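# Press front panel onto computer tower with two arms

## Task

Mount the front panel on the computer tower's front face with its top end upward, and push it in until every one of its four pegs snaps into its hole. At the end the panel's door must be closed and the tower must be upright.

## Robot and tools

Robot: two arms, left_arm and right_arm, each with a parallel two-finger gripper and a wrist camera (cam_left_wrist, cam_right_wrist, both 896x504). Calibrated bases in the scene frame: left_arm at (+0.009, +0.248, +0.041) m, quat_wxyz (+1.000, 0, 0, -0.025); right_arm at (+0.024, -0.248, +0.002) m, quat_wxyz (+1.000, 0, 0, +0.005).

Scene frame: origin at table-top height, midway between the arms' nominal bases. +x points out over the table, +z up, and left_arm sits on the +y side (arm names do not match image left/right). All positions are in metres, orientations are quaternions written w first. A gripper's fingers point along its own +z axis and close along its y axis. end_effector_position is the point between the finger pads, roughly 1 cm behind the tips.

The row: every motion command is built from rows of 16 numbers, always covering both arms even if one stays still: left_arm x, y, z, qw, qx, qy, qz, opening, then right_arm x, y, z, qw, qx, qy, qz, opening. x, y, z and the quaternion are an absolute target pose for that gripper's end_effector_position and end_effector_quat_wxyz in the scene frame, not an offset. Opening runs from -1 (closed) to +1 (fully open, 0.094 m); it is an absolute command, and 0 is a real half-open command, so resend the current value to leave a gripper alone.

execute_actions(actions, cameras): actions is a list of actions; each action is a list of up to 15 rows, one per 1/30 s step, and the last row is held until 15 steps are used. An action is rejected for both arms if any target lies more than 0.6 m from the gripper's current position along any of that gripper's axes; the first action is checked against the latest reported state. An empty list just returns state and images. To hold orientation, repeat the same quaternion in every row rather than copying a drifted reading. An idle arm should get the same full pose (from the last result before it went idle) and its opening in every call; commanding the measured pose can relax a press.

move(target, speed, blend, opening_speed, blocking, cameras): straight-line path from each arm's Hand target to its pose in target. target is one 16-number row, or a list of up to 15 such rows differing only in pose (no 0.6 m limit). speed is m/s, 0.002 to 0.5, default 0.25 (turn rate up to twice that in rad/s), one value or one per target. blend (m) rounds corners of a list; 0 stops at each point. opening_speed (0.2 or more, per second on the -1..1 scale) ramps the fingers; otherwise the opening is sent at once. Paths last at least 0.5 s and are cut off after 10 s. Paths do not avoid obstacles or the other arm; faster moves stray more and hit harder, and targets beyond a contact press harder. blocking=false returns early while the move runs; execute_actions is then refused until wait or stop. A new move replaces a running one. The result adds a move: line: done, off_target, moving, held or fault, plus limits (paced = commanded pose was clipped; held = steps withheld). Unnamed arms are done (within 10 mm and 2 degrees). Neither done nor off_target tells you about contact.

wait(seconds 0 to 10): runs the scene with commands held; a running move continues. stop(): brakes a running move; fingers keep going unless opening_speed was used. zoom_image(camera, region [x0, y0, x1, y1] in pixels, at most 504x504) gives a closer view of the latest image of a wrist camera. read_manual(section="licences") returns licence texts only. finished_scene(scene): call once to be asked to check, again to actually end the scene (irreversible); the goal must hold with the robot let go.

Control behaviour: each step the commanded pose is clipped to 100 mm and 20 degrees from the measured pose, then solved by damped IK (position favoured). One action may fall short; the Hand target line shows where the arm is actually headed, so continue in the next call. Friction and weight can leave a gripper about 1 cm off in free air. Near the first joint's axis, small wrist motions can swing the whole arm.

Reading results: end_effector_position and quat per arm; Joint positions (last number is finger opening in m); Joint torques (whole drive output including weight, offsets and noise; entries 3 and 4 wrap at ±28 N m); grip_measured on the opening scale (reads up to ~1.6 mm wide when empty, up to ~3 mm narrow on a squeezed hard part); grip_effort_nm (motor effort, negative closing, not a pad force); Tool commands; step readings with HELD marks; pose unreachable lines (clearance check withheld a command, which does not cover gripper-to-gripper contact); MOTOR HOT and OVER-TEMPERATURE FAULT lines. Camera calibration lines give K, distortion and T_world_to_cam; wrist images may lag while moving.

Gripping: commanding a little below the touch reading grips lightly; 0.11 below it reaches full force (about 50 to 62 N per pad). To release, command well above grip_measured.

Avoid: dropping the panel or anything falling or being left off the table, letting go of moving parts, fast impacts, very hard pushes, and any hard collision or press between the two arms (can fail the scene). Holding loads, stretched arms or pushing at unreachable poses heats motors; at 100 °C that arm goes limp for 30 to 60 s or more. Brief external tugs on held parts may occur.

Each tool is called after ">>>" in YAML: its name, and indented under it one key for each argument.

## Session

>>> execute_actions:
  actions: []

Scene clock: 0.00 s.
left_arm: end_effector_position=(+0.8238, +0.2594, +0.3324) grip_measured=+1.000 grip_effort_nm=n/a end_effector_quat_wxyz=(+0.322, +0.036, +0.942, -0.086) | right_arm: end_effector_position=(+0.4286, -0.2894, +0.3124) grip_measured=+1.000 grip_effort_nm=n/a end_effector_quat_wxyz=(+0.657, +0.404, +0.614, -0.167)
Joint positions: left_arm=[0.111 2.183 2.401 -1.141 0.224 0.063 0.094] | right_arm=[0.277 1.007 0.607 0.218 1.112 0.496 0.094]
Joint velocities: left_arm=[-0.005 0.005 -0.002 -0.002 0.007 -0.081 0] | right_arm=[-0.005 -0.005 0.017 0.002 0.007 -0.022 0]
Joint torques (N m): no reading
Motor temperatures (°C): left_arm=[25 29 26 29 26 25 26] | right_arm=[23 28 26 23 26 24 27]
Heat: left arm: hottest shoulder 29 °C; right arm: hottest shoulder 28 °C.
Hand target: left_arm +0.8281, +0.2597, +0.3403; +0.332, +0.037, +0.939, -0.085 | right_arm +0.4328, -0.2882, +0.3267; +0.665, +0.409, +0.605, -0.158
Tool commands: left_gripper/opening=+1.0 right_gripper/opening=+1.0

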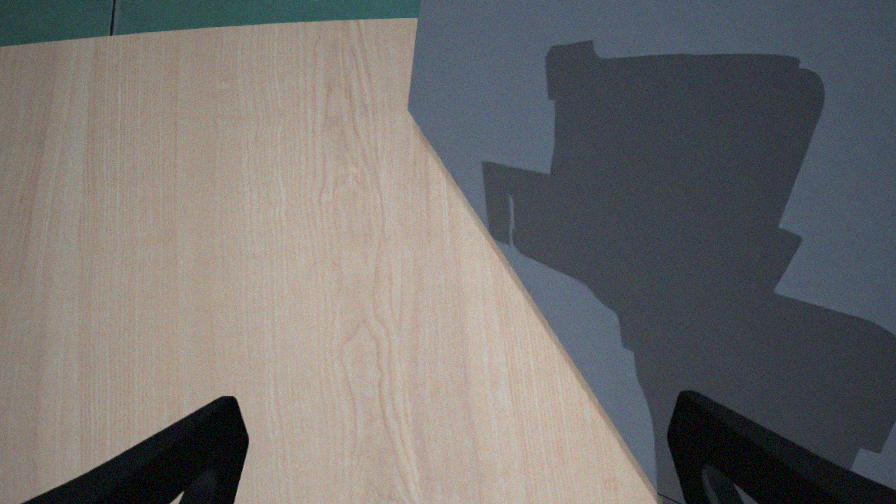

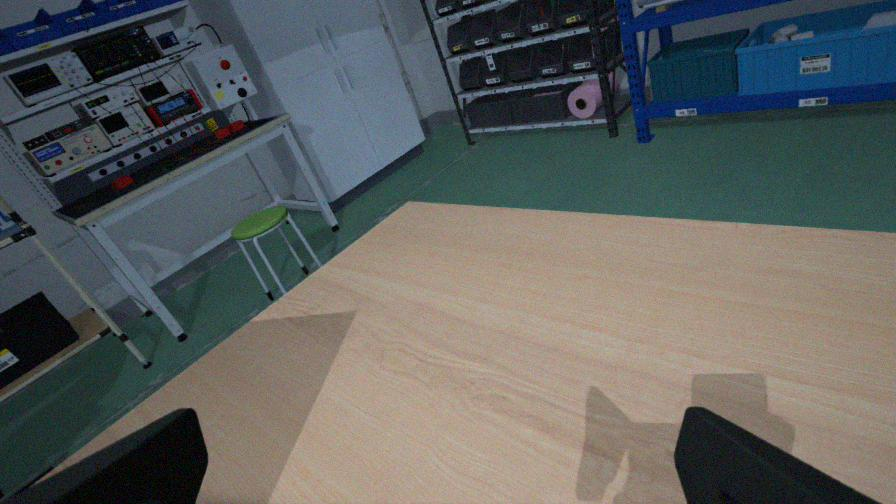

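>>> move:
  target: [0.33,0.3,0.42,0.666,0.128,0.726,-0.118,1,0.3,-0.3,0.38,0.666,-0.128,0.726,0.118,1]

Scene clock: 19.27 s.
left_arm: end_effector_position=(+0.3320, +0.2946, +0.4204) grip_measured=+1.000 grip_effort_nm=-0.037 end_effector_quat_wxyz=(+0.663, +0.123, +0.729, -0.120) | right_arm: end_effector_position=(+0.3042, -0.2941, +0.3489) grip_measured=+1.000 grip_effort_nm=0.007 end_effector_quat_wxyz=(+0.657, -0.110, +0.732, +0.143)
Joint positions: left_arm=[0.625 0.562 0.606 -0.195 0.916 0.109 0.094] | right_arm=[-0.733 0.437 0.507 -0.275 -1.077 -0.116 0.094]
Joint velocities: left_arm=[-0.005 -0.015 -0.012 -0.012 -0.095 -0.095 0] | right_arm=[0.015 -0.005 -0.017 0.002 -0.037 0.051 0]
Joint torques (N m): left_arm=[0.5 0.15 9.5 2.33 0.18 -0.07] | right_arm=[-2.49 0.67 15.72 0.81 -0.22 -0.14]
Motor temperatures (°C): left_arm=[25 31 28 29 26 25 25] | right_arm=[23 28 28 23 26 24 27]
Heat: left arm: hottest shoulder 31 °C; right arm: hottest shoulder 28 °C.
Hand target: left_arm +0.3306, +0.2958, +0.4246; +0.668, +0.121, +0.725, -0.117 | right_arm +0.3043, -0.2980, +0.3770; +0.669, -0.123, +0.723, +0.123
Off the commanded pose: left_arm 0.006 m, 1 deg | right_arm 0.032 m, 4 deg.
move: off_target (right_arm)
camera_calibration:
cam_left_wrist: T_world_to_cam=[[-0.336694, -0.941614, 0.000303036, 0.390137], [-0.475651, 0.169802, -0.863089, 0.510351], [0.812646, -0.290741, -0.505051, 0.115804], [0, 0, 0, 1]] pos_world=[0.279999, 0.314369, 0.498847]
cam_right_wrist: T_world_to_cam=[[0.331939, -0.940766, -0.0691068, -0.35498], [-0.501464, -0.113935, -0.857644, 0.45768], [0.798968, 0.31934, -0.50958, 0.115709], [0, 0, 0, 1]] pos_world=[0.254894, -0.318758, 0.426958]

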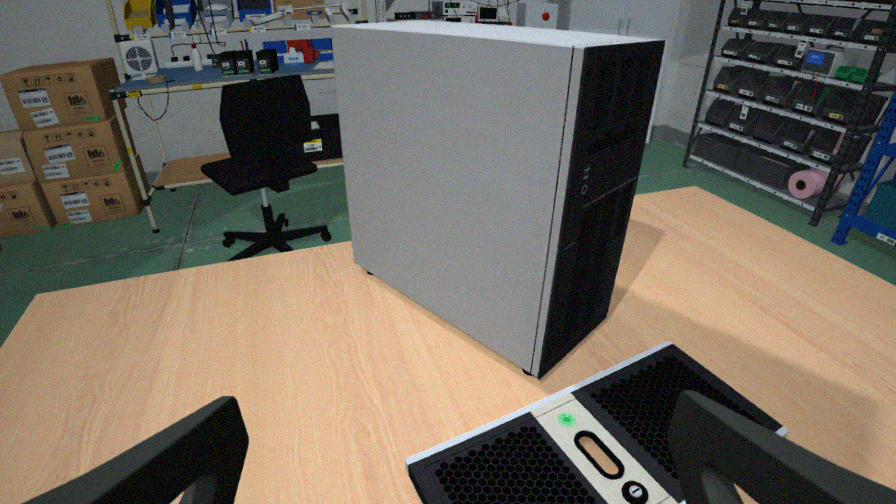

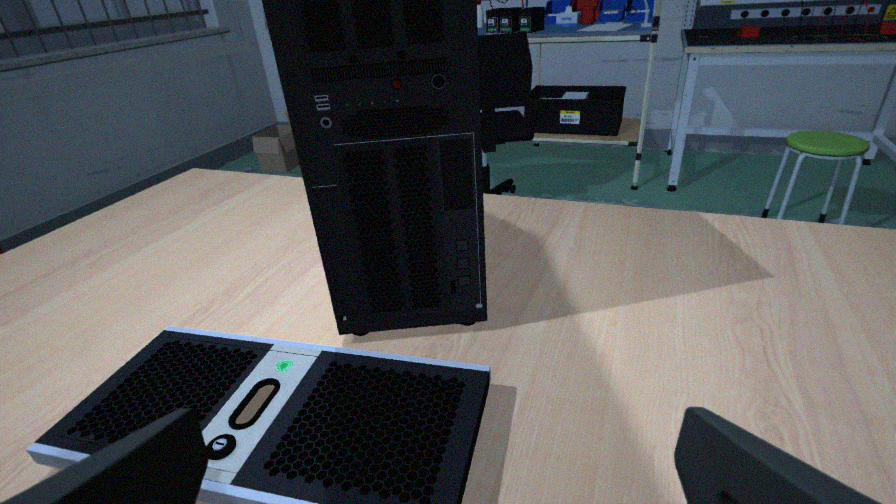

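>>> zoom_image:
  camera: "cam_right_wrist"
  region: [20, 310, 500, 504]

>>> zoom_image:
  camera: "cam_right_wrist"
  region: [250, 0, 500, 350]

>>> zoom_image:
  camera: "cam_left_wrist"
  region: [400, 320, 800, 504]

Scaled by 1.050 from the camera's 896x504 image, which has a finer 1280x720 frame.

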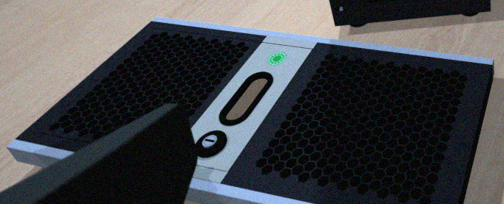

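Scaled by 1.440 from the camera's 896x504 image, which has a finer 1280x720 frame.

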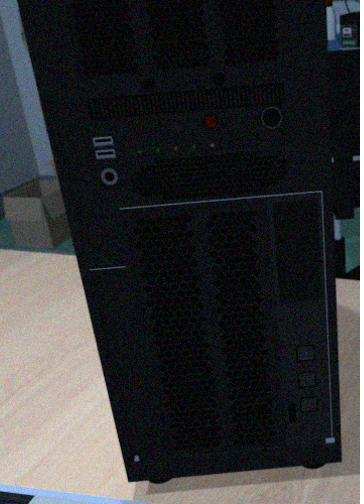

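Scaled by 1.260 from the camera's 896x504 image, which has a finer 1280x720 frame.

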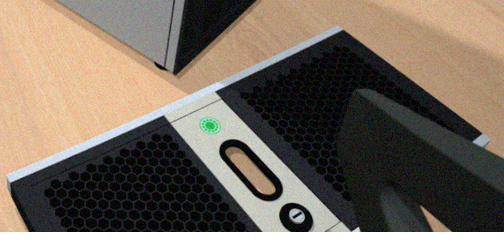

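>>> move:
  target: [0.5,0.06,0.45,0.259,0,0.966,0,1,0.25,-0.34,0.40,0.774,-0.132,0.594,0.171,1]

>>> zoom_image:
  camera: "cam_right_wrist"
  region: [250, 0, 600, 504]

>>> zoom_image:
  camera: "cam_left_wrist"
  region: [200, 0, 700, 500]

Scene clock: 51.77 s.
left_arm: end_effector_position=(+0.4944, +0.0649, +0.4366) grip_measured=+1.000 grip_effort_nm=-0.032 end_effector_quat_wxyz=(+0.250, +0.014, +0.968, +0.010) | right_arm: end_effector_position=(+0.2508, -0.3378, +0.4061) grip_measured=+1.000 grip_effort_nm=0.002 end_effector_quat_wxyz=(+0.779, -0.101, +0.602, +0.143)
Joint positions: left_arm=[-0.382 1.442 1.7 -1.369 -0.215 -0.352 0.094] | right_arm=[-1.128 0.705 0.341 1.551 -1.291 1.189 0.094]
Joint velocities: left_arm=[-0.015 -0.015 -0.002 -0.007 -0.037 -0.051 0] | right_arm=[-0.015 -0.005 -0.002 -0.012 0.022 -0.007 0]
Joint torques (N m): left_arm=[-0.32 -8.76 12.3 1.11 -0.27 -0.08] | right_arm=[-1.49 -0.73 8.32 0.2 0.87 0.02]
Motor temperatures (°C): left_arm=[25 29 30 29 26 24 25] | right_arm=[23 28 33 23 25 24 26]
Heat: left arm: hottest elbow 30 °C; right arm: hottest elbow 33 °C.
Hand target: left_arm +0.5023, +0.0595, +0.4486; +0.259, +0.008, +0.966, +0.005 | right_arm +0.2510, -0.3383, +0.4056; +0.780, -0.097, +0.601, +0.147
Off the commanded pose: left_arm 0.015 m, 2 deg | right_arm 0.007 m, 5 deg.
joint sent to its limit (right arm) — joint 4 (wrist pitch), upper limit. The joint targets are off in position and orientation.
move: off_target (left_arm, right_arm)
camera_calibration:
cam_left_wrist: T_world_to_cam=[[-0.0302588, -0.998965, -0.0339523, 0.0957143], [-0.997239, 0.0324762, -0.0667822, 0.559686], [0.0678157, 0.0318378, -0.99719, 0.487436], [0, 0, 0, 1]] pos_world=[0.527981, 0.0619199, 0.526693]
cam_right_wrist: T_world_to_cam=[[0.329271, -0.943915, -0.0246139, -0.392877], [-0.176394, -0.0358819, -0.983666, 0.471028], [0.927613, 0.328234, -0.178315, 0.0376693], [0, 0, 0, 1]] pos_world=[0.177507, -0.366305, 0.460381]

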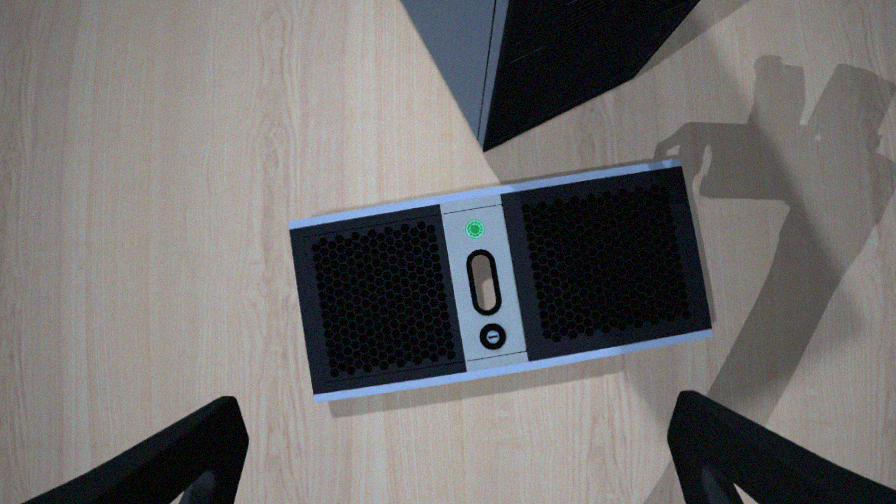

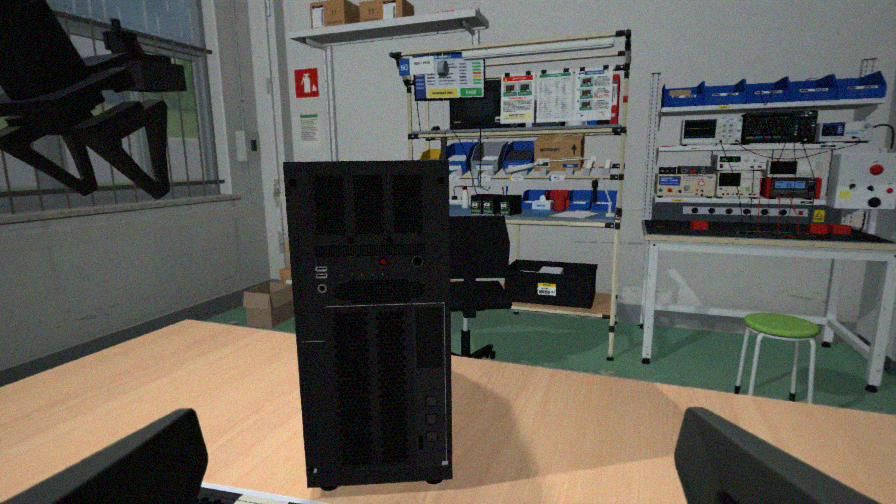

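Scaled by 1.000.

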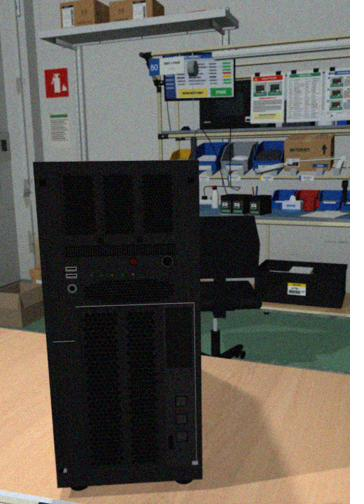

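Scaled by 1.008 from the camera's 896x504 image, which has a finer 1280x720 frame.

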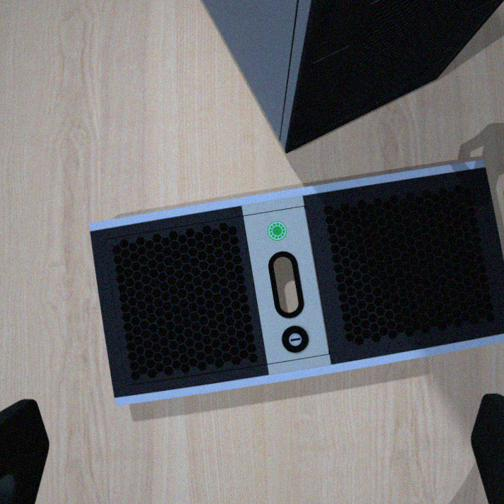

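>>> move:
  target: [0.5,0.06,0.45,0.259,0,0.966,0,1,0.33,-0.40,0.09,0.641,-0.299,0.641,0.299,1]
  cameras: ["cam_right_wrist"]

>>> zoom_image:
  camera: "cam_right_wrist"
  region: [200, 100, 600, 400]

Scene clock: 75.80 s.
left_arm: end_effector_position=(+0.4943, +0.0648, +0.4366) grip_measured=+1.000 grip_effort_nm=-0.046 end_effector_quat_wxyz=(+0.250, +0.006, +0.968, +0.008) | right_arm: end_effector_position=(+0.3267, -0.3982, +0.0920) grip_measured=+1.000 grip_effort_nm=0.002 end_effector_quat_wxyz=(+0.676, -0.184, +0.683, +0.207)
Joint positions: left_arm=[-0.382 1.442 1.7 -1.369 -0.215 -0.369 0.094] | right_arm=[-1.003 1.878 0.341 1.553 -1.551 0.048 0.094]
Joint velocities: left_arm=[-0.005 -0.005 -0.002 -0.002 -0.007 0.051 0] | right_arm=[-0.005 0.005 -0.012 -0.002 -0.037 -0.066 0]
Joint torques (N m): left_arm=[-0.09 -9.76 11.86 1.28 -0.11 -0.08] | right_arm=[0.21 -9.35 2.44 1.28 -0.04 -0.22]
Motor temperatures (°C): left_arm=[25 30 31 29 26 24 25] | right_arm=[23 28 33 23 26 24 26]
Heat: left arm: hottest elbow 31 °C; right arm: hottest elbow 33 °C.
Hand target: left_arm +0.4999, +0.0602, +0.4498; +0.259, +0.000, +0.966, +0.000 | right_arm +0.3309, -0.3977, +0.0918; +0.678, -0.198, +0.679, +0.203
Off the commanded pose: left_arm 0.015 m, 2 deg | right_arm 0.004 m, 18 deg.
joint sent to its limit (right arm) — joint 4 (wrist pitch), upper limit; joint 5 (wrist yaw), lower limit. The joint targets are off in orientation, not in position.
move: off_target (left_arm, right_arm); limits=paced
camera_calibration:
cam_right_wrist: T_world_to_cam=[[0.516192, -0.855598, -0.038707, -0.507153], [-0.381343, -0.189132, -0.904879, 0.171907], [0.766892, 0.481852, -0.423905, 0.0673183], [0, 0, 0, 1]] pos_world=[0.275718, -0.433843, 0.164461]
Images, in order (width x height): cam_right_wrist 896x504.

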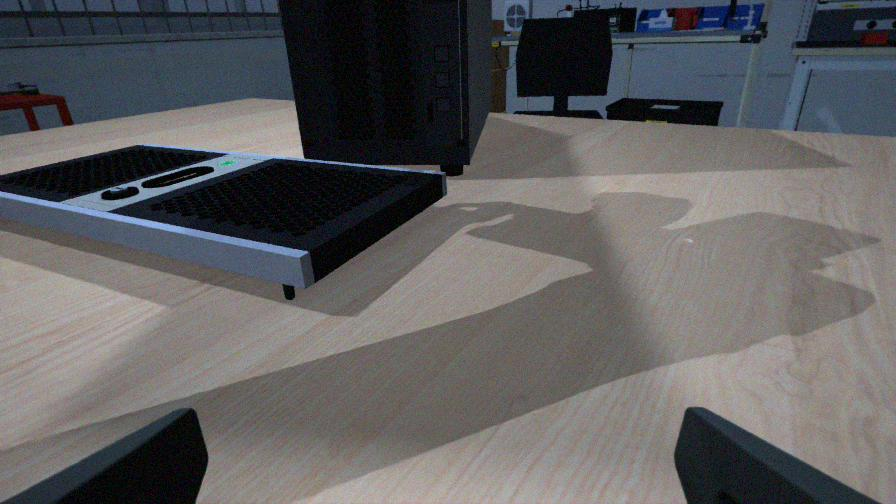

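Scaled by 1.260 from the camera's 896x504 image, which has a finer 1280x720 frame.

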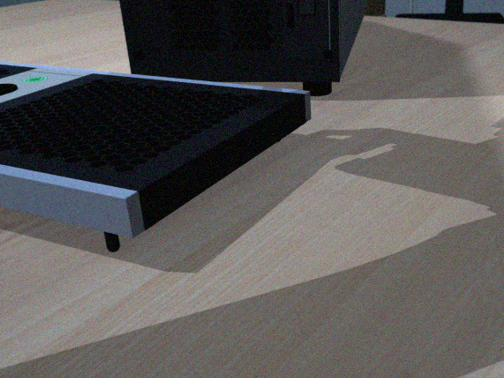

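>>> move:
  target: [0.47,0.13,0.25,0.259,0,0.966,0,1,0.36,-0.27,0.34,0.777,-0.121,0.596,0.158,1]

>>> zoom_image:
  camera: "cam_right_wrist"
  region: [280, 0, 560, 250]

>>> zoom_image:
  camera: "cam_right_wrist"
  region: [280, 230, 560, 480]

>>> zoom_image:
  camera: "cam_left_wrist"
  region: [200, 50, 600, 400]

Scene clock: 118.07 s.
left_arm: end_effector_position=(+0.4628, +0.1297, +0.2419) grip_measured=+1.000 grip_effort_nm=-0.032 end_effector_quat_wxyz=(+0.245, -0.003, +0.969, +0.003) | right_arm: end_effector_position=(+0.3529, -0.2742, +0.3072) grip_measured=+1.000 grip_effort_nm=0.002 end_effector_quat_wxyz=(+0.763, -0.101, +0.615, +0.169)
Joint positions: left_arm=[-0.26 1.302 1.049 -0.844 -0.152 -0.279 0.094] | right_arm=[-0.48 0.781 0.223 0.89 -0.823 0.303 0.094]
Joint velocities: left_arm=[-0.015 0.005 0.002 0.002 -0.022 -0.007 0] | right_arm=[0.005 -0.005 -0.002 -0.022 -0.066 -0.037 0]
Joint torques (N m): left_arm=[0.67 -9.11 8.91 1.95 -0.04 0.17] | right_arm=[-0.21 -2.43 13.52 0.76 0.33 -0.19]
Motor temperatures (°C): left_arm=[25 30 33 29 25 24 25] | right_arm=[23 29 31 23 25 23 26]
Heat: left arm: hottest elbow 33 °C; right arm: hottest elbow 31 °C.
Hand target: left_arm +0.4655, +0.1313, +0.2503; +0.258, +0.000, +0.966, +0.000 | right_arm +0.3580, -0.2727, +0.3344; +0.777, -0.121, +0.598, +0.159
Off the commanded pose: left_arm 0.011 m, 2 deg | right_arm 0.034 m, 4 deg.
move: off_target (left_arm, right_arm)
camera_calibration:
cam_left_wrist: T_world_to_cam=[[-0.00247827, -0.999935, -0.0111273, 0.134655], [-0.998272, 0.00312718, -0.0586836, 0.51538], [0.0587146, 0.0109626, -0.998215, 0.300537], [0, 0, 0, 1]] pos_world=[0.497177, 0.12974, 0.331743]
cam_right_wrist: T_world_to_cam=[[0.369076, -0.927243, -0.0632675, -0.366443], [-0.22067, -0.0213006, -0.975116, 0.411035], [0.902822, 0.373853, -0.212476, -0.0638431], [0, 0, 0, 1]] pos_world=[0.283587, -0.307159, 0.364058]

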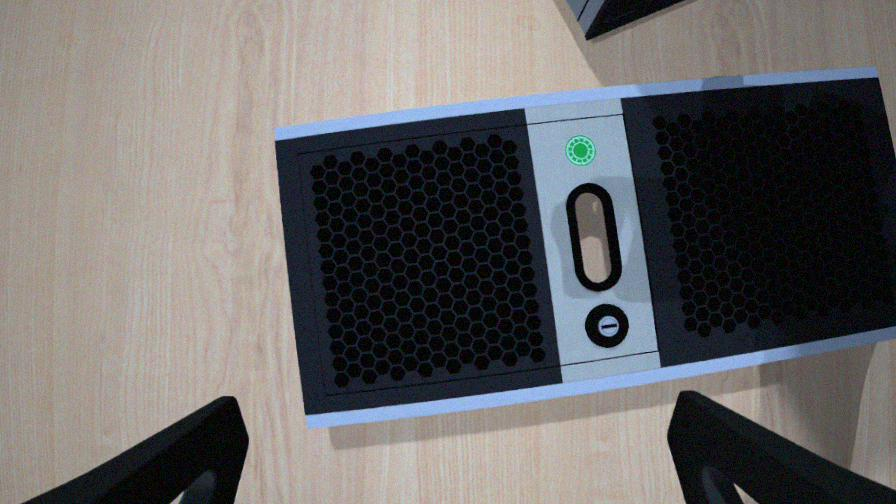

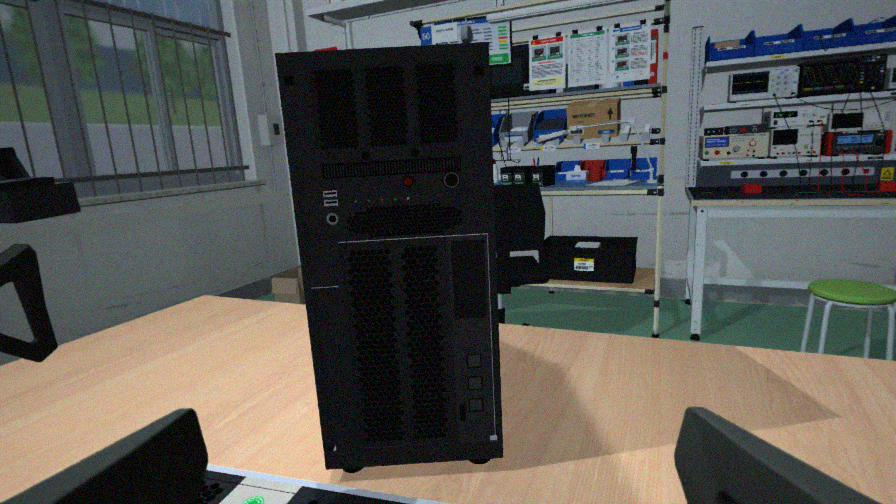

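Scaled by 1.800 from the camera's 896x504 image, which has a finer 1280x720 frame.

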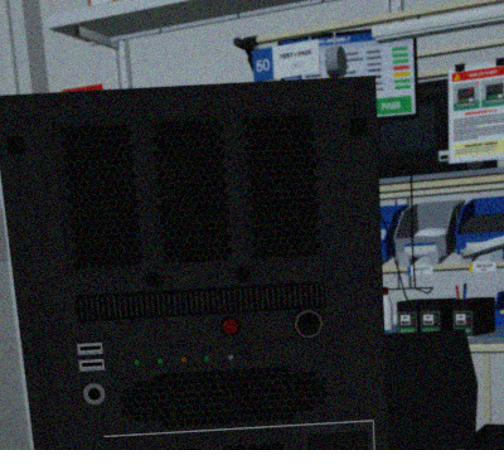

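Scaled by 1.800 from the camera's 896x504 image, which has a finer 1280x720 frame.

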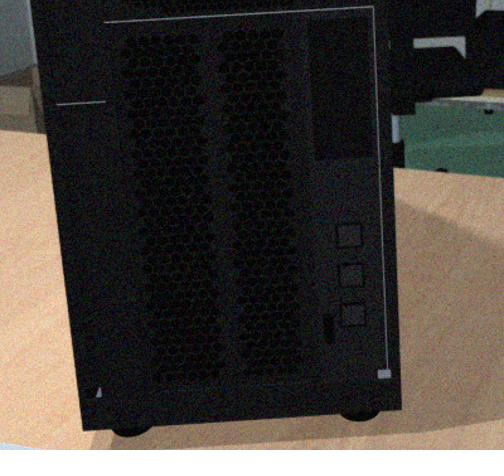

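Scaled by 1.260 from the camera's 896x504 image, which has a finer 1280x720 frame.

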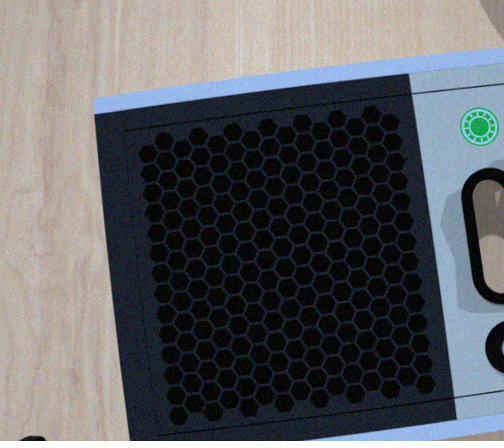

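>>> zoom_image:
  camera: "cam_left_wrist"
  region: [520, 70, 690, 400]

Scaled by 1.527 from the camera's 896x504 image, which has a finer 1280x720 frame.

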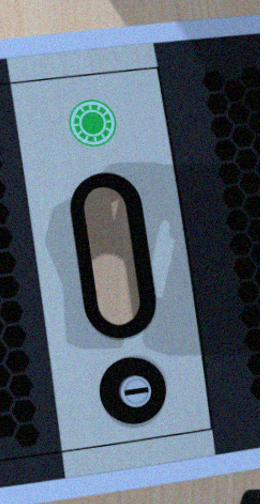

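>>> move:
  target:
    - [0.36,0.3,0.30,0.666,0.128,0.726,-0.118,1,0.40,-0.15,0.30,0.2,-0.05,0.97,0.0,-1]
    - [0.33,0.3,0.30,0.666,0.128,0.726,-0.118,1,0.522,0.0405,0.13,0,-0.0628,0.998,0,-1]

Scene clock: 204.60 s.
left_arm: end_effector_position=(+0.3315, +0.2968, +0.2998) grip_measured=+1.000 grip_effort_nm=-0.037 end_effector_quat_wxyz=(+0.668, +0.122, +0.725, -0.119) | right_arm: end_effector_position=(+0.5067, +0.0245, +0.1177) grip_measured=-0.987 grip_effort_nm=-0.681 end_effector_quat_wxyz=(-0.016, -0.076, +0.997, -0.026)
Joint positions: left_arm=[0.636 0.645 0.298 0.215 0.924 0.097 0.094] | right_arm=[0.514 1.879 1.588 -1.332 0.033 0.373 0.001]
Joint velocities: left_arm=[0.015 -0.005 0.007 -0.012 0.066 0.037 0] | right_arm=[-0.015 -0.005 -0.012 -0.017 0.037 -0.007 -0.001]
Joint torques (N m): left_arm=[0.67 -0.56 9.06 1.55 0.17 0.01] | right_arm=[-0.62 -17.55 13.01 -0.54 -0.07 0.03]
Motor temperatures (°C): left_arm=[25 29 33 28 25 23 25] | right_arm=[23 28 39 23 24 23 25]
Heat: left arm: hottest elbow 33 °C; right arm: hottest elbow 39 °C.
Hand target: left_arm +0.3296, +0.2978, +0.3009; +0.668, +0.119, +0.725, -0.118 | right_arm +0.5171, +0.0360, +0.1351; +0.002, -0.073, +0.997, -0.016
Off the commanded pose: left_arm 0.003 m, 1 deg | right_arm 0.025 m, 4 deg.
move: off_target (right_arm)
camera_calibration:
cam_left_wrist: T_world_to_cam=[[-0.333818, -0.942635, -0.00233021, 0.392254], [-0.465063, 0.166843, -0.869413, 0.404947], [0.819928, -0.289142, -0.49408, 0.0498315], [0, 0, 0, 1]] pos_world=[0.278409, 0.316598, 0.377601]
cam_right_wrist: T_world_to_cam=[[0.147453, -0.986805, 0.0668834, -0.0597681], [-0.884618, -0.101333, 0.455174, 0.436567], [-0.44239, -0.126283, -0.887887, 0.418771], [0, 0, 0, 1]] pos_world=[0.580268, 0.0381427, 0.177105]

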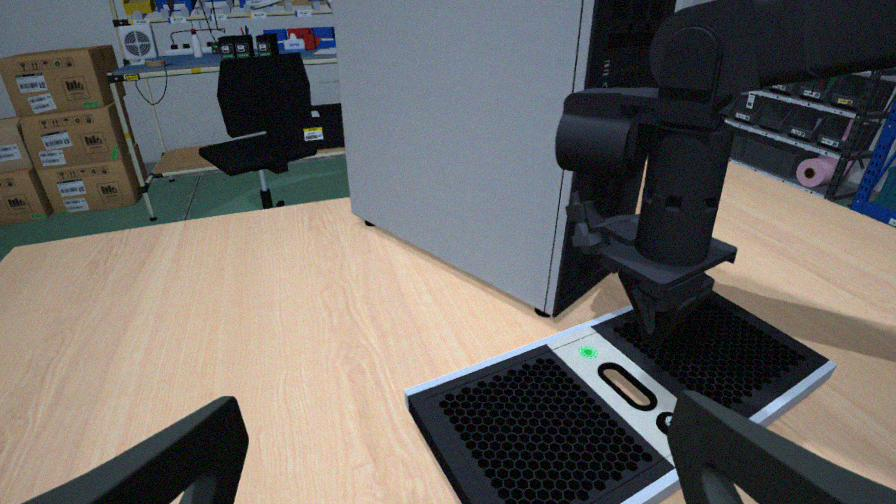

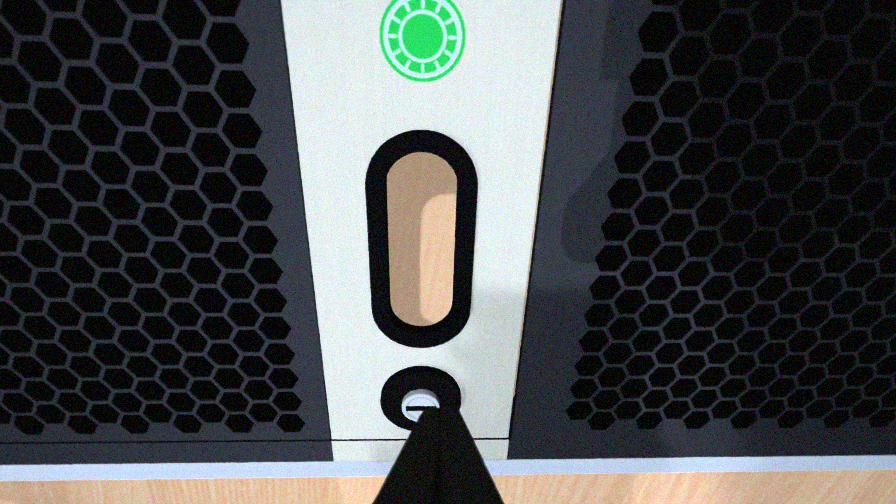

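>>> move:
  target: [0.33,0.3,0.30,0.666,0.128,0.726,-0.118,1,0.527,0.041,0.078,0.012,-0.058,0.998,0.012,-1]
  speed: 0.1

Scene clock: 214.90 s.
left_arm: end_effector_position=(+0.3291, +0.2971, +0.2987) grip_measured=+1.000 grip_effort_nm=-0.027 end_effector_quat_wxyz=(+0.666, +0.127, +0.725, -0.122) | right_arm: end_effector_position=(+0.5229, +0.0420, +0.0788) grip_measured=-0.987 grip_effort_nm=-0.696 end_effector_quat_wxyz=(+0.009, -0.067, +0.998, +0.009)
Joint positions: left_arm=[0.65 0.645 0.298 0.206 0.95 0.107 0.094] | right_arm=[0.514 1.922 1.547 -1.171 -0.007 0.392 0.001]
Joint velocities: left_arm=[-0.005 -0.024 0.017 0.007 0.066 -0.081 0] | right_arm=[0.005 -0.015 0.007 -0.017 -0.007 -0.022 -0.001]
Joint torques (N m): left_arm=[0.73 0.67 9.73 1.65 0.17 0.15] | right_arm=[-1.85 -18.14 8.8 0.46 -0.08 0.12]
Motor temperatures (°C): left_arm=[25 29 33 28 25 23 25] | right_arm=[23 30 38 23 24 23 25]
Heat: left arm: hottest elbow 33 °C; right arm: hottest elbow 38 °C.
Hand target: left_arm +0.3300, +0.2999, +0.3000; +0.666, +0.128, +0.725, -0.118 | right_arm +0.5269, +0.0411, +0.0778; +0.012, -0.057, +0.998, +0.012
Off the commanded pose: left_arm 0.003 m, 1 deg | right_arm 0.004 m, 1 deg.
move: done
camera_calibration:
cam_left_wrist: T_world_to_cam=[[-0.345147, -0.938544, -0.00283528, 0.394405], [-0.465141, 0.173676, -0.868033, 0.400374], [0.81518, -0.29828, -0.496499, 0.0562474], [0, 0, 0, 1]] pos_world=[0.276506, 0.317408, 0.376582]
cam_right_wrist: T_world_to_cam=[[0.127214, -0.991875, 0.000811257, -0.0263742], [-0.906515, -0.115934, 0.405943, 0.486272], [-0.402551, -0.052377, -0.913898, 0.371756], [0, 0, 0, 1]] pos_world=[0.593819, 0.049687, 0.14237]

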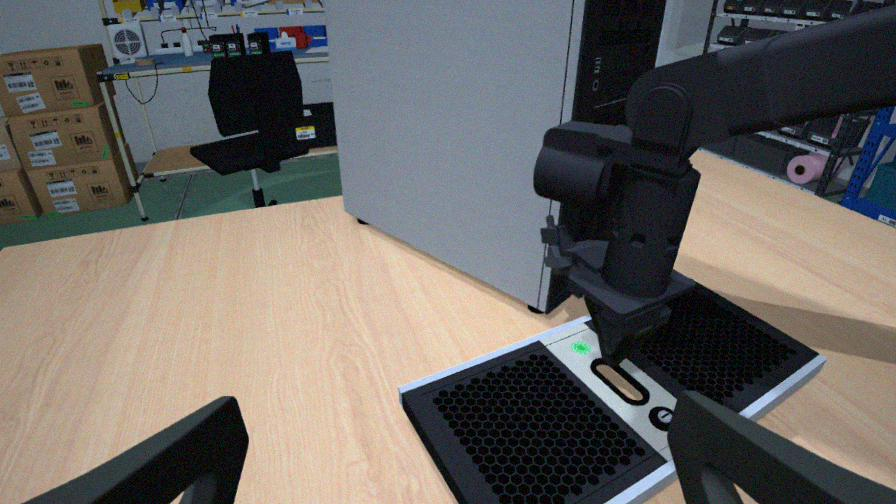

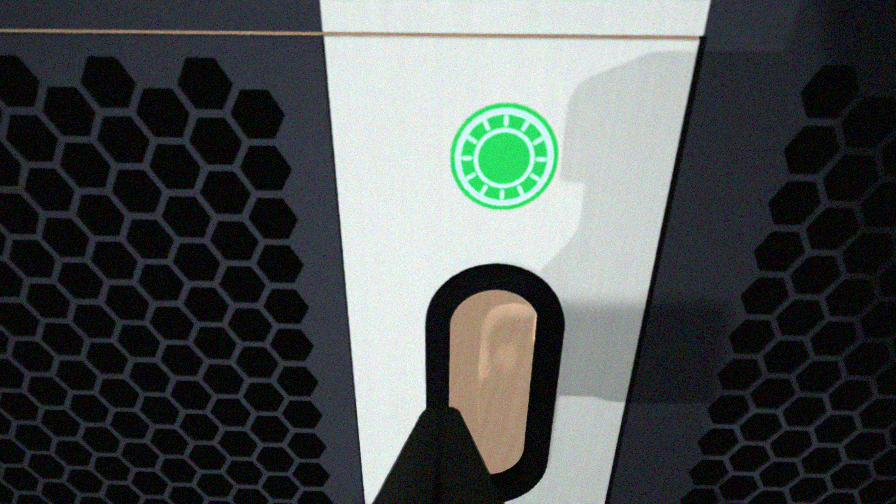

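>>> move:
  target: [0.33,0.3,0.30,0.666,0.128,0.726,-0.118,1,0.519,0.025,0.060,0.005,-0.06,0.998,0.005,-1]
  speed: 0.08
  cameras: ["cam_right_wrist"]

Scene clock: 228.30 s.
left_arm: end_effector_position=(+0.3291, +0.2972, +0.2986) grip_measured=+1.000 grip_effort_nm=-0.042 end_effector_quat_wxyz=(+0.666, +0.127, +0.725, -0.122) | right_arm: end_effector_position=(+0.5138, +0.0297, +0.0589) grip_measured=-0.987 grip_effort_nm=-0.686 end_effector_quat_wxyz=(-0.001, -0.061, +0.998, +0.004)
Joint positions: left_arm=[0.65 0.645 0.298 0.205 0.95 0.108 0.094] | right_arm=[0.503 1.922 1.491 -1.138 -0.007 0.392 0.001]
Joint velocities: left_arm=[0.005 -0.015 0.017 0.007 -0.007 0.037 0] | right_arm=[-0.015 0.005 -0.002 -0.002 -0.007 -0.022 0]
Joint torques (N m): left_arm=[0.62 0.97 9.62 1.61 0.18 0.12] | right_arm=[-2.08 -18.14 8.2 0.31 0.13 -0.14]
Motor temperatures (°C): left_arm=[25 29 33 28 25 23 25] | right_arm=[23 30 38 23 24 23 25]
Heat: left arm: hottest elbow 33 °C; right arm: hottest elbow 38 °C.
Hand target: left_arm +0.3300, +0.3001, +0.2999; +0.666, +0.128, +0.726, -0.118 | right_arm +0.5187, +0.0250, +0.0601; +0.005, -0.060, +0.998, +0.005
Off the commanded pose: left_arm 0.003 m, 1 deg | right_arm 0.007 m, 1 deg.
move: done
camera_calibration:
cam_right_wrist: T_world_to_cam=[[0.116335, -0.993164, 0.00952418, -0.0322177], [-0.8996, -0.101301, 0.424804, 0.479574], [-0.420935, -0.0579873, -0.905235, 0.358359], [0, 0, 0, 1]] pos_world=[0.586019, 0.0373643, 0.120982]
Images, in order (width x height): cam_right_wrist 896x504.

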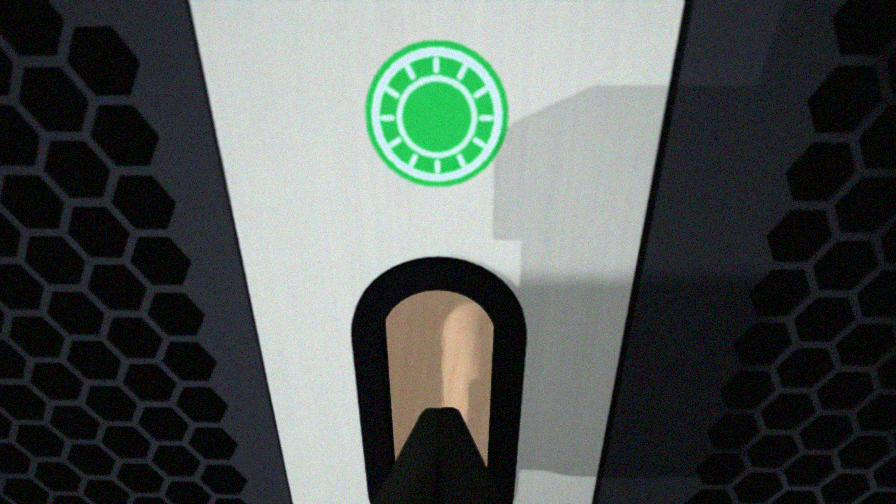

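>>> move:
  target: [0.33,0.3,0.30,0.666,0.128,0.726,-0.118,1,0.520,0.0235,0.036,0.005,-0.06,0.998,0.005,-1]
  speed: 0.05

Scene clock: 232.63 s.
left_arm: end_effector_position=(+0.3291, +0.2972, +0.2986) grip_measured=+1.000 grip_effort_nm=-0.042 end_effector_quat_wxyz=(+0.666, +0.127, +0.725, -0.122) | right_arm: end_effector_position=(+0.5150, +0.0294, +0.0416) grip_measured=-0.987 grip_effort_nm=-0.686 end_effector_quat_wxyz=(+0.005, -0.060, +0.998, +0.006)
Joint positions: left_arm=[0.65 0.645 0.298 0.205 0.95 0.108 0.094] | right_arm=[0.502 1.937 1.463 -1.083 -0.007 0.392 0.001]
Joint velocities: left_arm=[-0.005 0.015 -0.017 0.002 -0.022 -0.037 0] | right_arm=[-0.015 0.005 -0.007 0.012 0.037 -0.022 0]
Joint torques (N m): left_arm=[0.67 0.73 9.61 1.62 0.17 0.14] | right_arm=[-2.26 -16.62 8.09 0.25 0.13 -0.15]
Motor temperatures (°C): left_arm=[25 29 33 28 25 23 25] | right_arm=[23 30 38 23 24 23 25]
Heat: left arm: hottest elbow 33 °C; right arm: hottest elbow 38 °C.
Hand target: left_arm +0.3300, +0.3000, +0.3000; +0.666, +0.128, +0.726, -0.118 | right_arm +0.5198, +0.0234, +0.0361; +0.005, -0.060, +0.998, +0.005
Off the commanded pose: left_arm 0.003 m, 0 deg | right_arm 0.010 m, 0 deg.
move: done
camera_calibration:
cam_left_wrist: T_world_to_cam=[[-0.344877, -0.938641, -0.0036649, 0.394692], [-0.465121, 0.174284, -0.867922, 0.400064], [0.815305, -0.297622, -0.496688, 0.0560904], [0, 0, 0, 1]] pos_world=[0.276467, 0.317443, 0.37653]
cam_right_wrist: T_world_to_cam=[[0.114743, -0.993384, 0.00479476, -0.0314679], [-0.904218, -0.102442, 0.414603, 0.490837], [-0.411369, -0.0519083, -0.90999, 0.338272], [0, 0, 0, 1]] pos_world=[0.586589, 0.036582, 0.104473]

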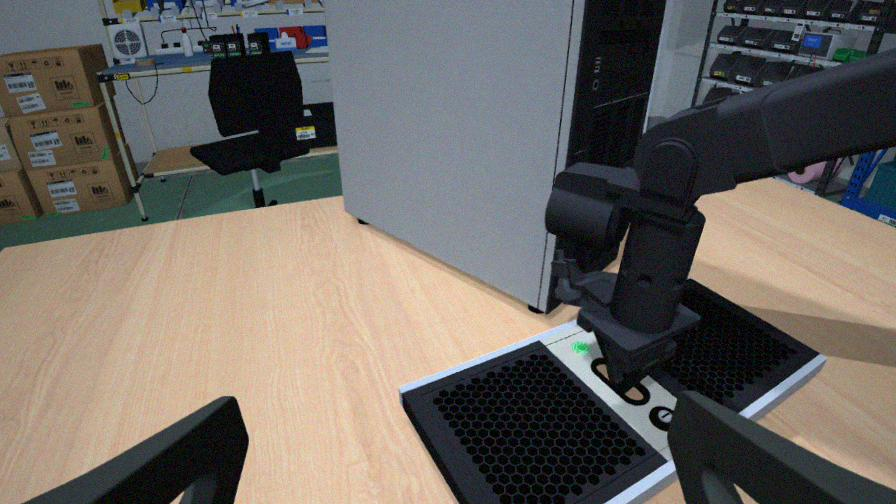

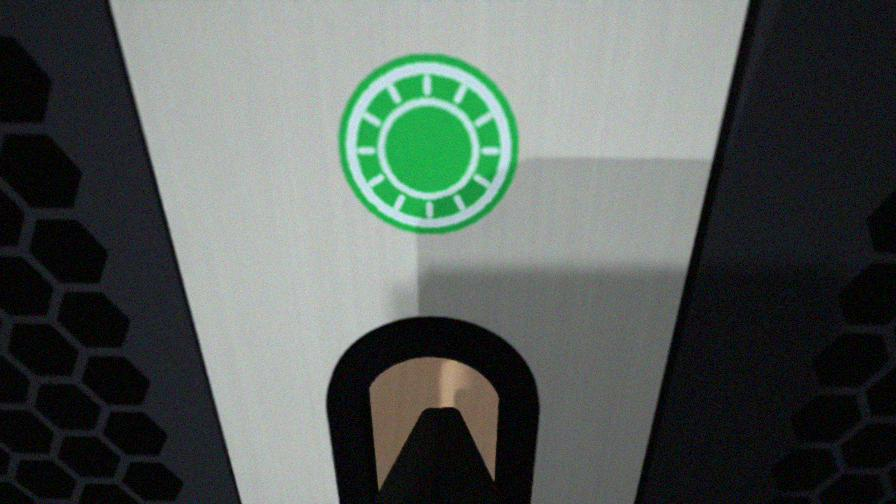

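>>> move:
  target: [0.33,0.3,0.30,0.666,0.128,0.726,-0.118,1,0.520,0.0242,0.0245,0.005,-0.06,0.998,0.005,-1]
  speed: 0.05
  cameras: ["cam_right_wrist"]

>>> move:
  target: [0.33,0.3,0.30,0.666,0.128,0.726,-0.118,1,0.520,0.0242,0.0245,0.005,-0.06,0.998,0.005,-0.4]
  opening_speed: 0.3
  cameras: ["cam_right_wrist"]

Scene clock: 239.97 s.
left_arm: end_effector_position=(+0.3291, +0.2972, +0.2986) grip_measured=+1.000 grip_effort_nm=-0.032 end_effector_quat_wxyz=(+0.666, +0.127, +0.725, -0.122) | right_arm: end_effector_position=(+0.5160, +0.0300, +0.0313) grip_measured=-0.987 grip_effort_nm=-0.686 end_effector_quat_wxyz=(+0.006, -0.060, +0.998, +0.007)
Joint positions: left_arm=[0.65 0.645 0.298 0.205 0.95 0.108 0.094] | right_arm=[0.502 1.951 1.455 -1.058 -0.007 0.392 0.001]
Joint velocities: left_arm=[-0.015 0.005 0.002 -0.002 0.095 0.037 0] | right_arm=[-0.005 -0.005 -0.007 0.002 -0.007 0.007 0]
Joint torques (N m): left_arm=[0.44 0.97 9.59 1.54 0.18 0.14] | right_arm=[-1.79 -16.85 7.99 0.25 0.15 -0.14]
Motor temperatures (°C): left_arm=[25 28 33 28 25 23 25] | right_arm=[23 30 37 23 24 23 25]
Heat: left arm: hottest elbow 33 °C; right arm: hottest elbow 37 °C.
Hand target: left_arm +0.3299, +0.3000, +0.3000; +0.666, +0.128, +0.726, -0.118 | right_arm +0.5198, +0.0243, +0.0247; +0.005, -0.060, +0.998, +0.005
Off the commanded pose: left_arm 0.003 m, 0 deg | right_arm 0.010 m, 0 deg.
move: done
camera_calibration:
cam_right_wrist: T_world_to_cam=[[0.114733, -0.993389, 0.00376008, -0.030933], [-0.90518, -0.102984, 0.412364, 0.496684], [-0.409251, -0.0507152, -0.911012, 0.32819], [0, 0, 0, 1]] pos_world=[0.587449, 0.0370662, 0.0942865]
Images, in order (width x height): cam_right_wrist 896x504.

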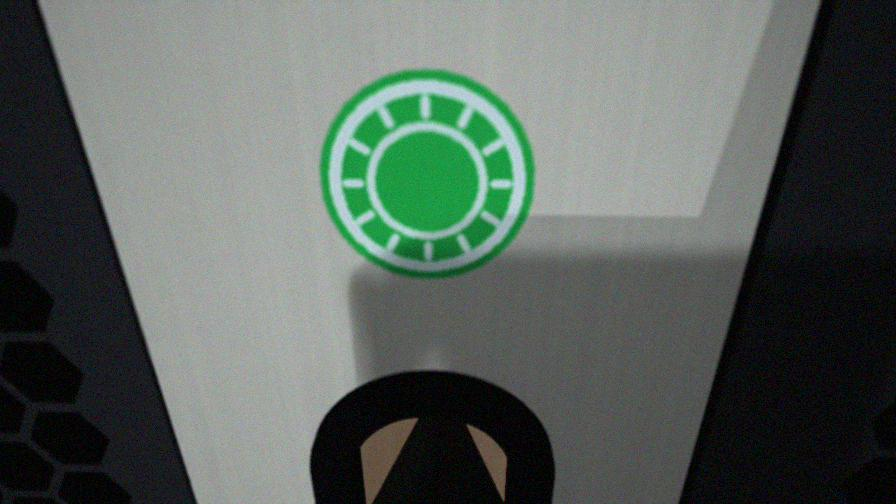

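Scene clock: 242.17 s.
left_arm: end_effector_position=(+0.3291, +0.2972, +0.2986) grip_measured=+1.000 grip_effort_nm=-0.037 end_effector_quat_wxyz=(+0.666, +0.127, +0.725, -0.122) | right_arm: end_effector_position=(+0.5161, +0.0300, +0.0313) grip_measured=-0.912 grip_effort_nm=1.287 end_effector_quat_wxyz=(+0.006, -0.061, +0.998, +0.007)
Joint positions: left_arm=[0.65 0.645 0.298 0.205 0.95 0.108 0.094] | right_arm=[0.502 1.951 1.455 -1.058 -0.007 0.391 0.004]
Joint velocities: left_arm=[-0.005 -0.005 -0.002 0.002 0.007 0.051 0] | right_arm=[-0.015 -0.005 -0.012 0.002 -0.007 -0.007 0]
Joint torques (N m): left_arm=[0.97 0.79 9.62 1.57 0.19 0.15] | right_arm=[-2.84 -16.79 7.95 0.29 0.12 -0.11]
Motor temperatures (°C): left_arm=[25 28 33 28 25 23 25] | right_arm=[23 30 37 23 24 23 26]
Heat: left arm: hottest elbow 33 °C; right arm: hottest elbow 37 °C.
Hand target: left_arm +0.3300, +0.3000, +0.3000; +0.666, +0.128, +0.726, -0.118 | right_arm +0.5198, +0.0242, +0.0246; +0.005, -0.060, +0.998, +0.005
Off the commanded pose: left_arm 0.003 m, 0 deg | right_arm 0.010 m, 0 deg.
move: done
camera_calibration:
cam_right_wrist: T_world_to_cam=[[0.115489, -0.993302, 0.00362222, -0.0312854], [-0.905243, -0.103748, 0.412034, 0.496827], [-0.408899, -0.0508646, -0.911161, 0.328054], [0, 0, 0, 1]] pos_world=[0.587503, 0.0371555, 0.0943138]
Images, in order (width x height): cam_right_wrist 896x504.

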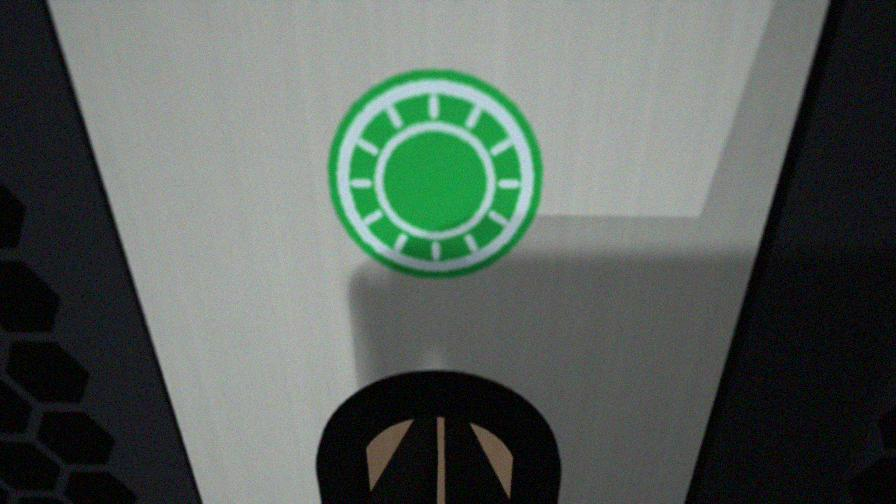

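>>> move:
  target: [0.33,0.3,0.30,0.666,0.128,0.726,-0.118,1,0.520,0.0242,0.075,0.005,-0.06,0.998,0.005,-0.4]
  speed: 0.04

Scene clock: 247.83 s.
left_arm: end_effector_position=(+0.3291, +0.2972, +0.2986) grip_measured=+1.000 grip_effort_nm=-0.037 end_effector_quat_wxyz=(+0.666, +0.127, +0.725, -0.122) | right_arm: end_effector_position=(+0.4967, +0.0192, +0.0361) grip_measured=-0.906 grip_effort_nm=1.277 end_effector_quat_wxyz=(-0.032, -0.061, +0.998, -0.012)
Joint positions: left_arm=[0.65 0.645 0.298 0.205 0.95 0.108 0.094] | right_arm=[0.502 1.942 1.455 -1.151 -0.007 0.391 0.004]
Joint velocities: left_arm=[0.005 0.005 0.002 -0.027 0.051 0.007 0] | right_arm=[-0.005 -0.015 -0.007 -0.007 0.022 0.037 0]
Joint torques (N m): left_arm=[0.5 0.62 9.61 1.61 0.18 0.14] | right_arm=[-1.9 -21.01 12.4 -0.61 0.2 -0.14]
Motor temperatures (°C): left_arm=[25 28 33 28 25 23 25] | right_arm=[23 30 37 23 24 23 26]
Heat: left arm: hottest elbow 33 °C; right arm: hottest elbow 37 °C.
Hand target: left_arm +0.3300, +0.3000, +0.3000; +0.666, +0.128, +0.726, -0.118 | right_arm +0.5183, +0.0234, +0.0750; +0.005, -0.060, +0.998, +0.005
Off the commanded pose: left_arm 0.003 m, 0 deg | right_arm 0.046 m, 5 deg.
move: off_target (right_arm)
camera_calibration:
cam_left_wrist: T_world_to_cam=[[-0.345232, -0.938511, -0.00363356, 0.394696], [-0.465028, 0.174421, -0.867944, 0.400006], [0.815208, -0.297952, -0.496649, 0.0562126], [0, 0, 0, 1]] pos_world=[0.276451, 0.317405, 0.376535]
cam_right_wrist: T_world_to_cam=[[0.117366, -0.992414, 0.036594, -0.0420204], [-0.871895, -0.0853328, 0.482201, 0.456747], [-0.475421, -0.0885004, -0.875296, 0.356508], [0, 0, 0, 1]] pos_world=[0.572659, 0.028825, 0.0933433]

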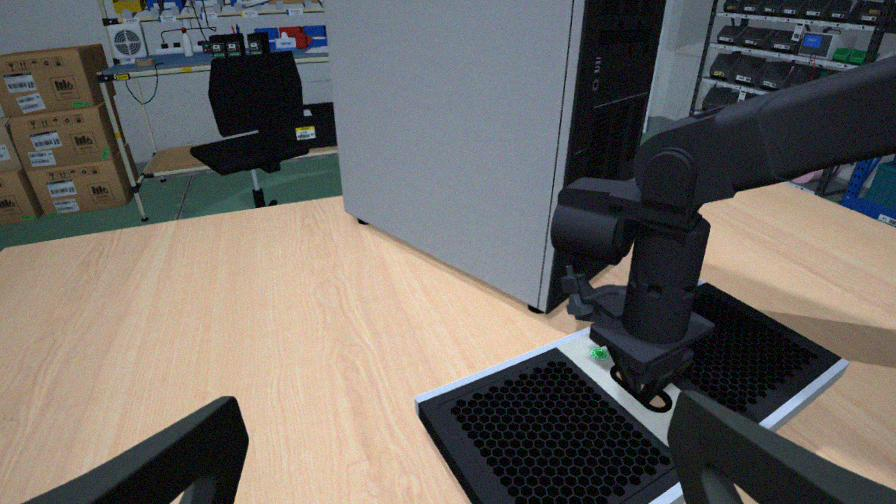

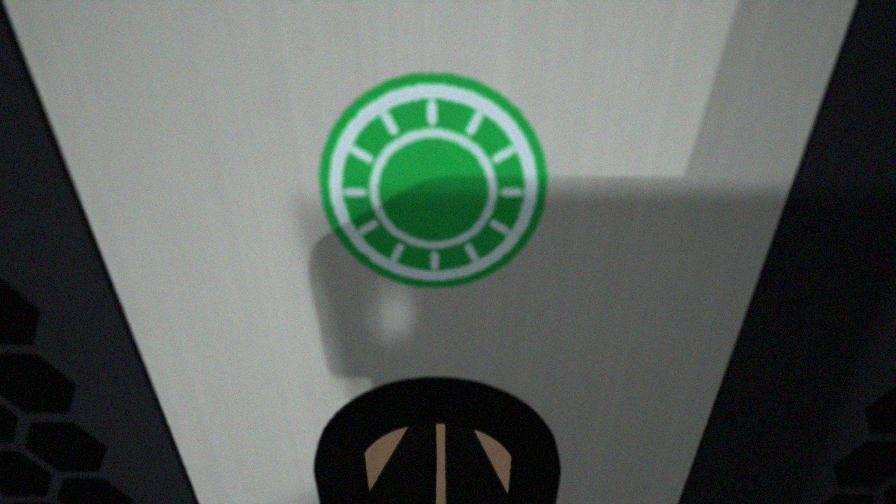

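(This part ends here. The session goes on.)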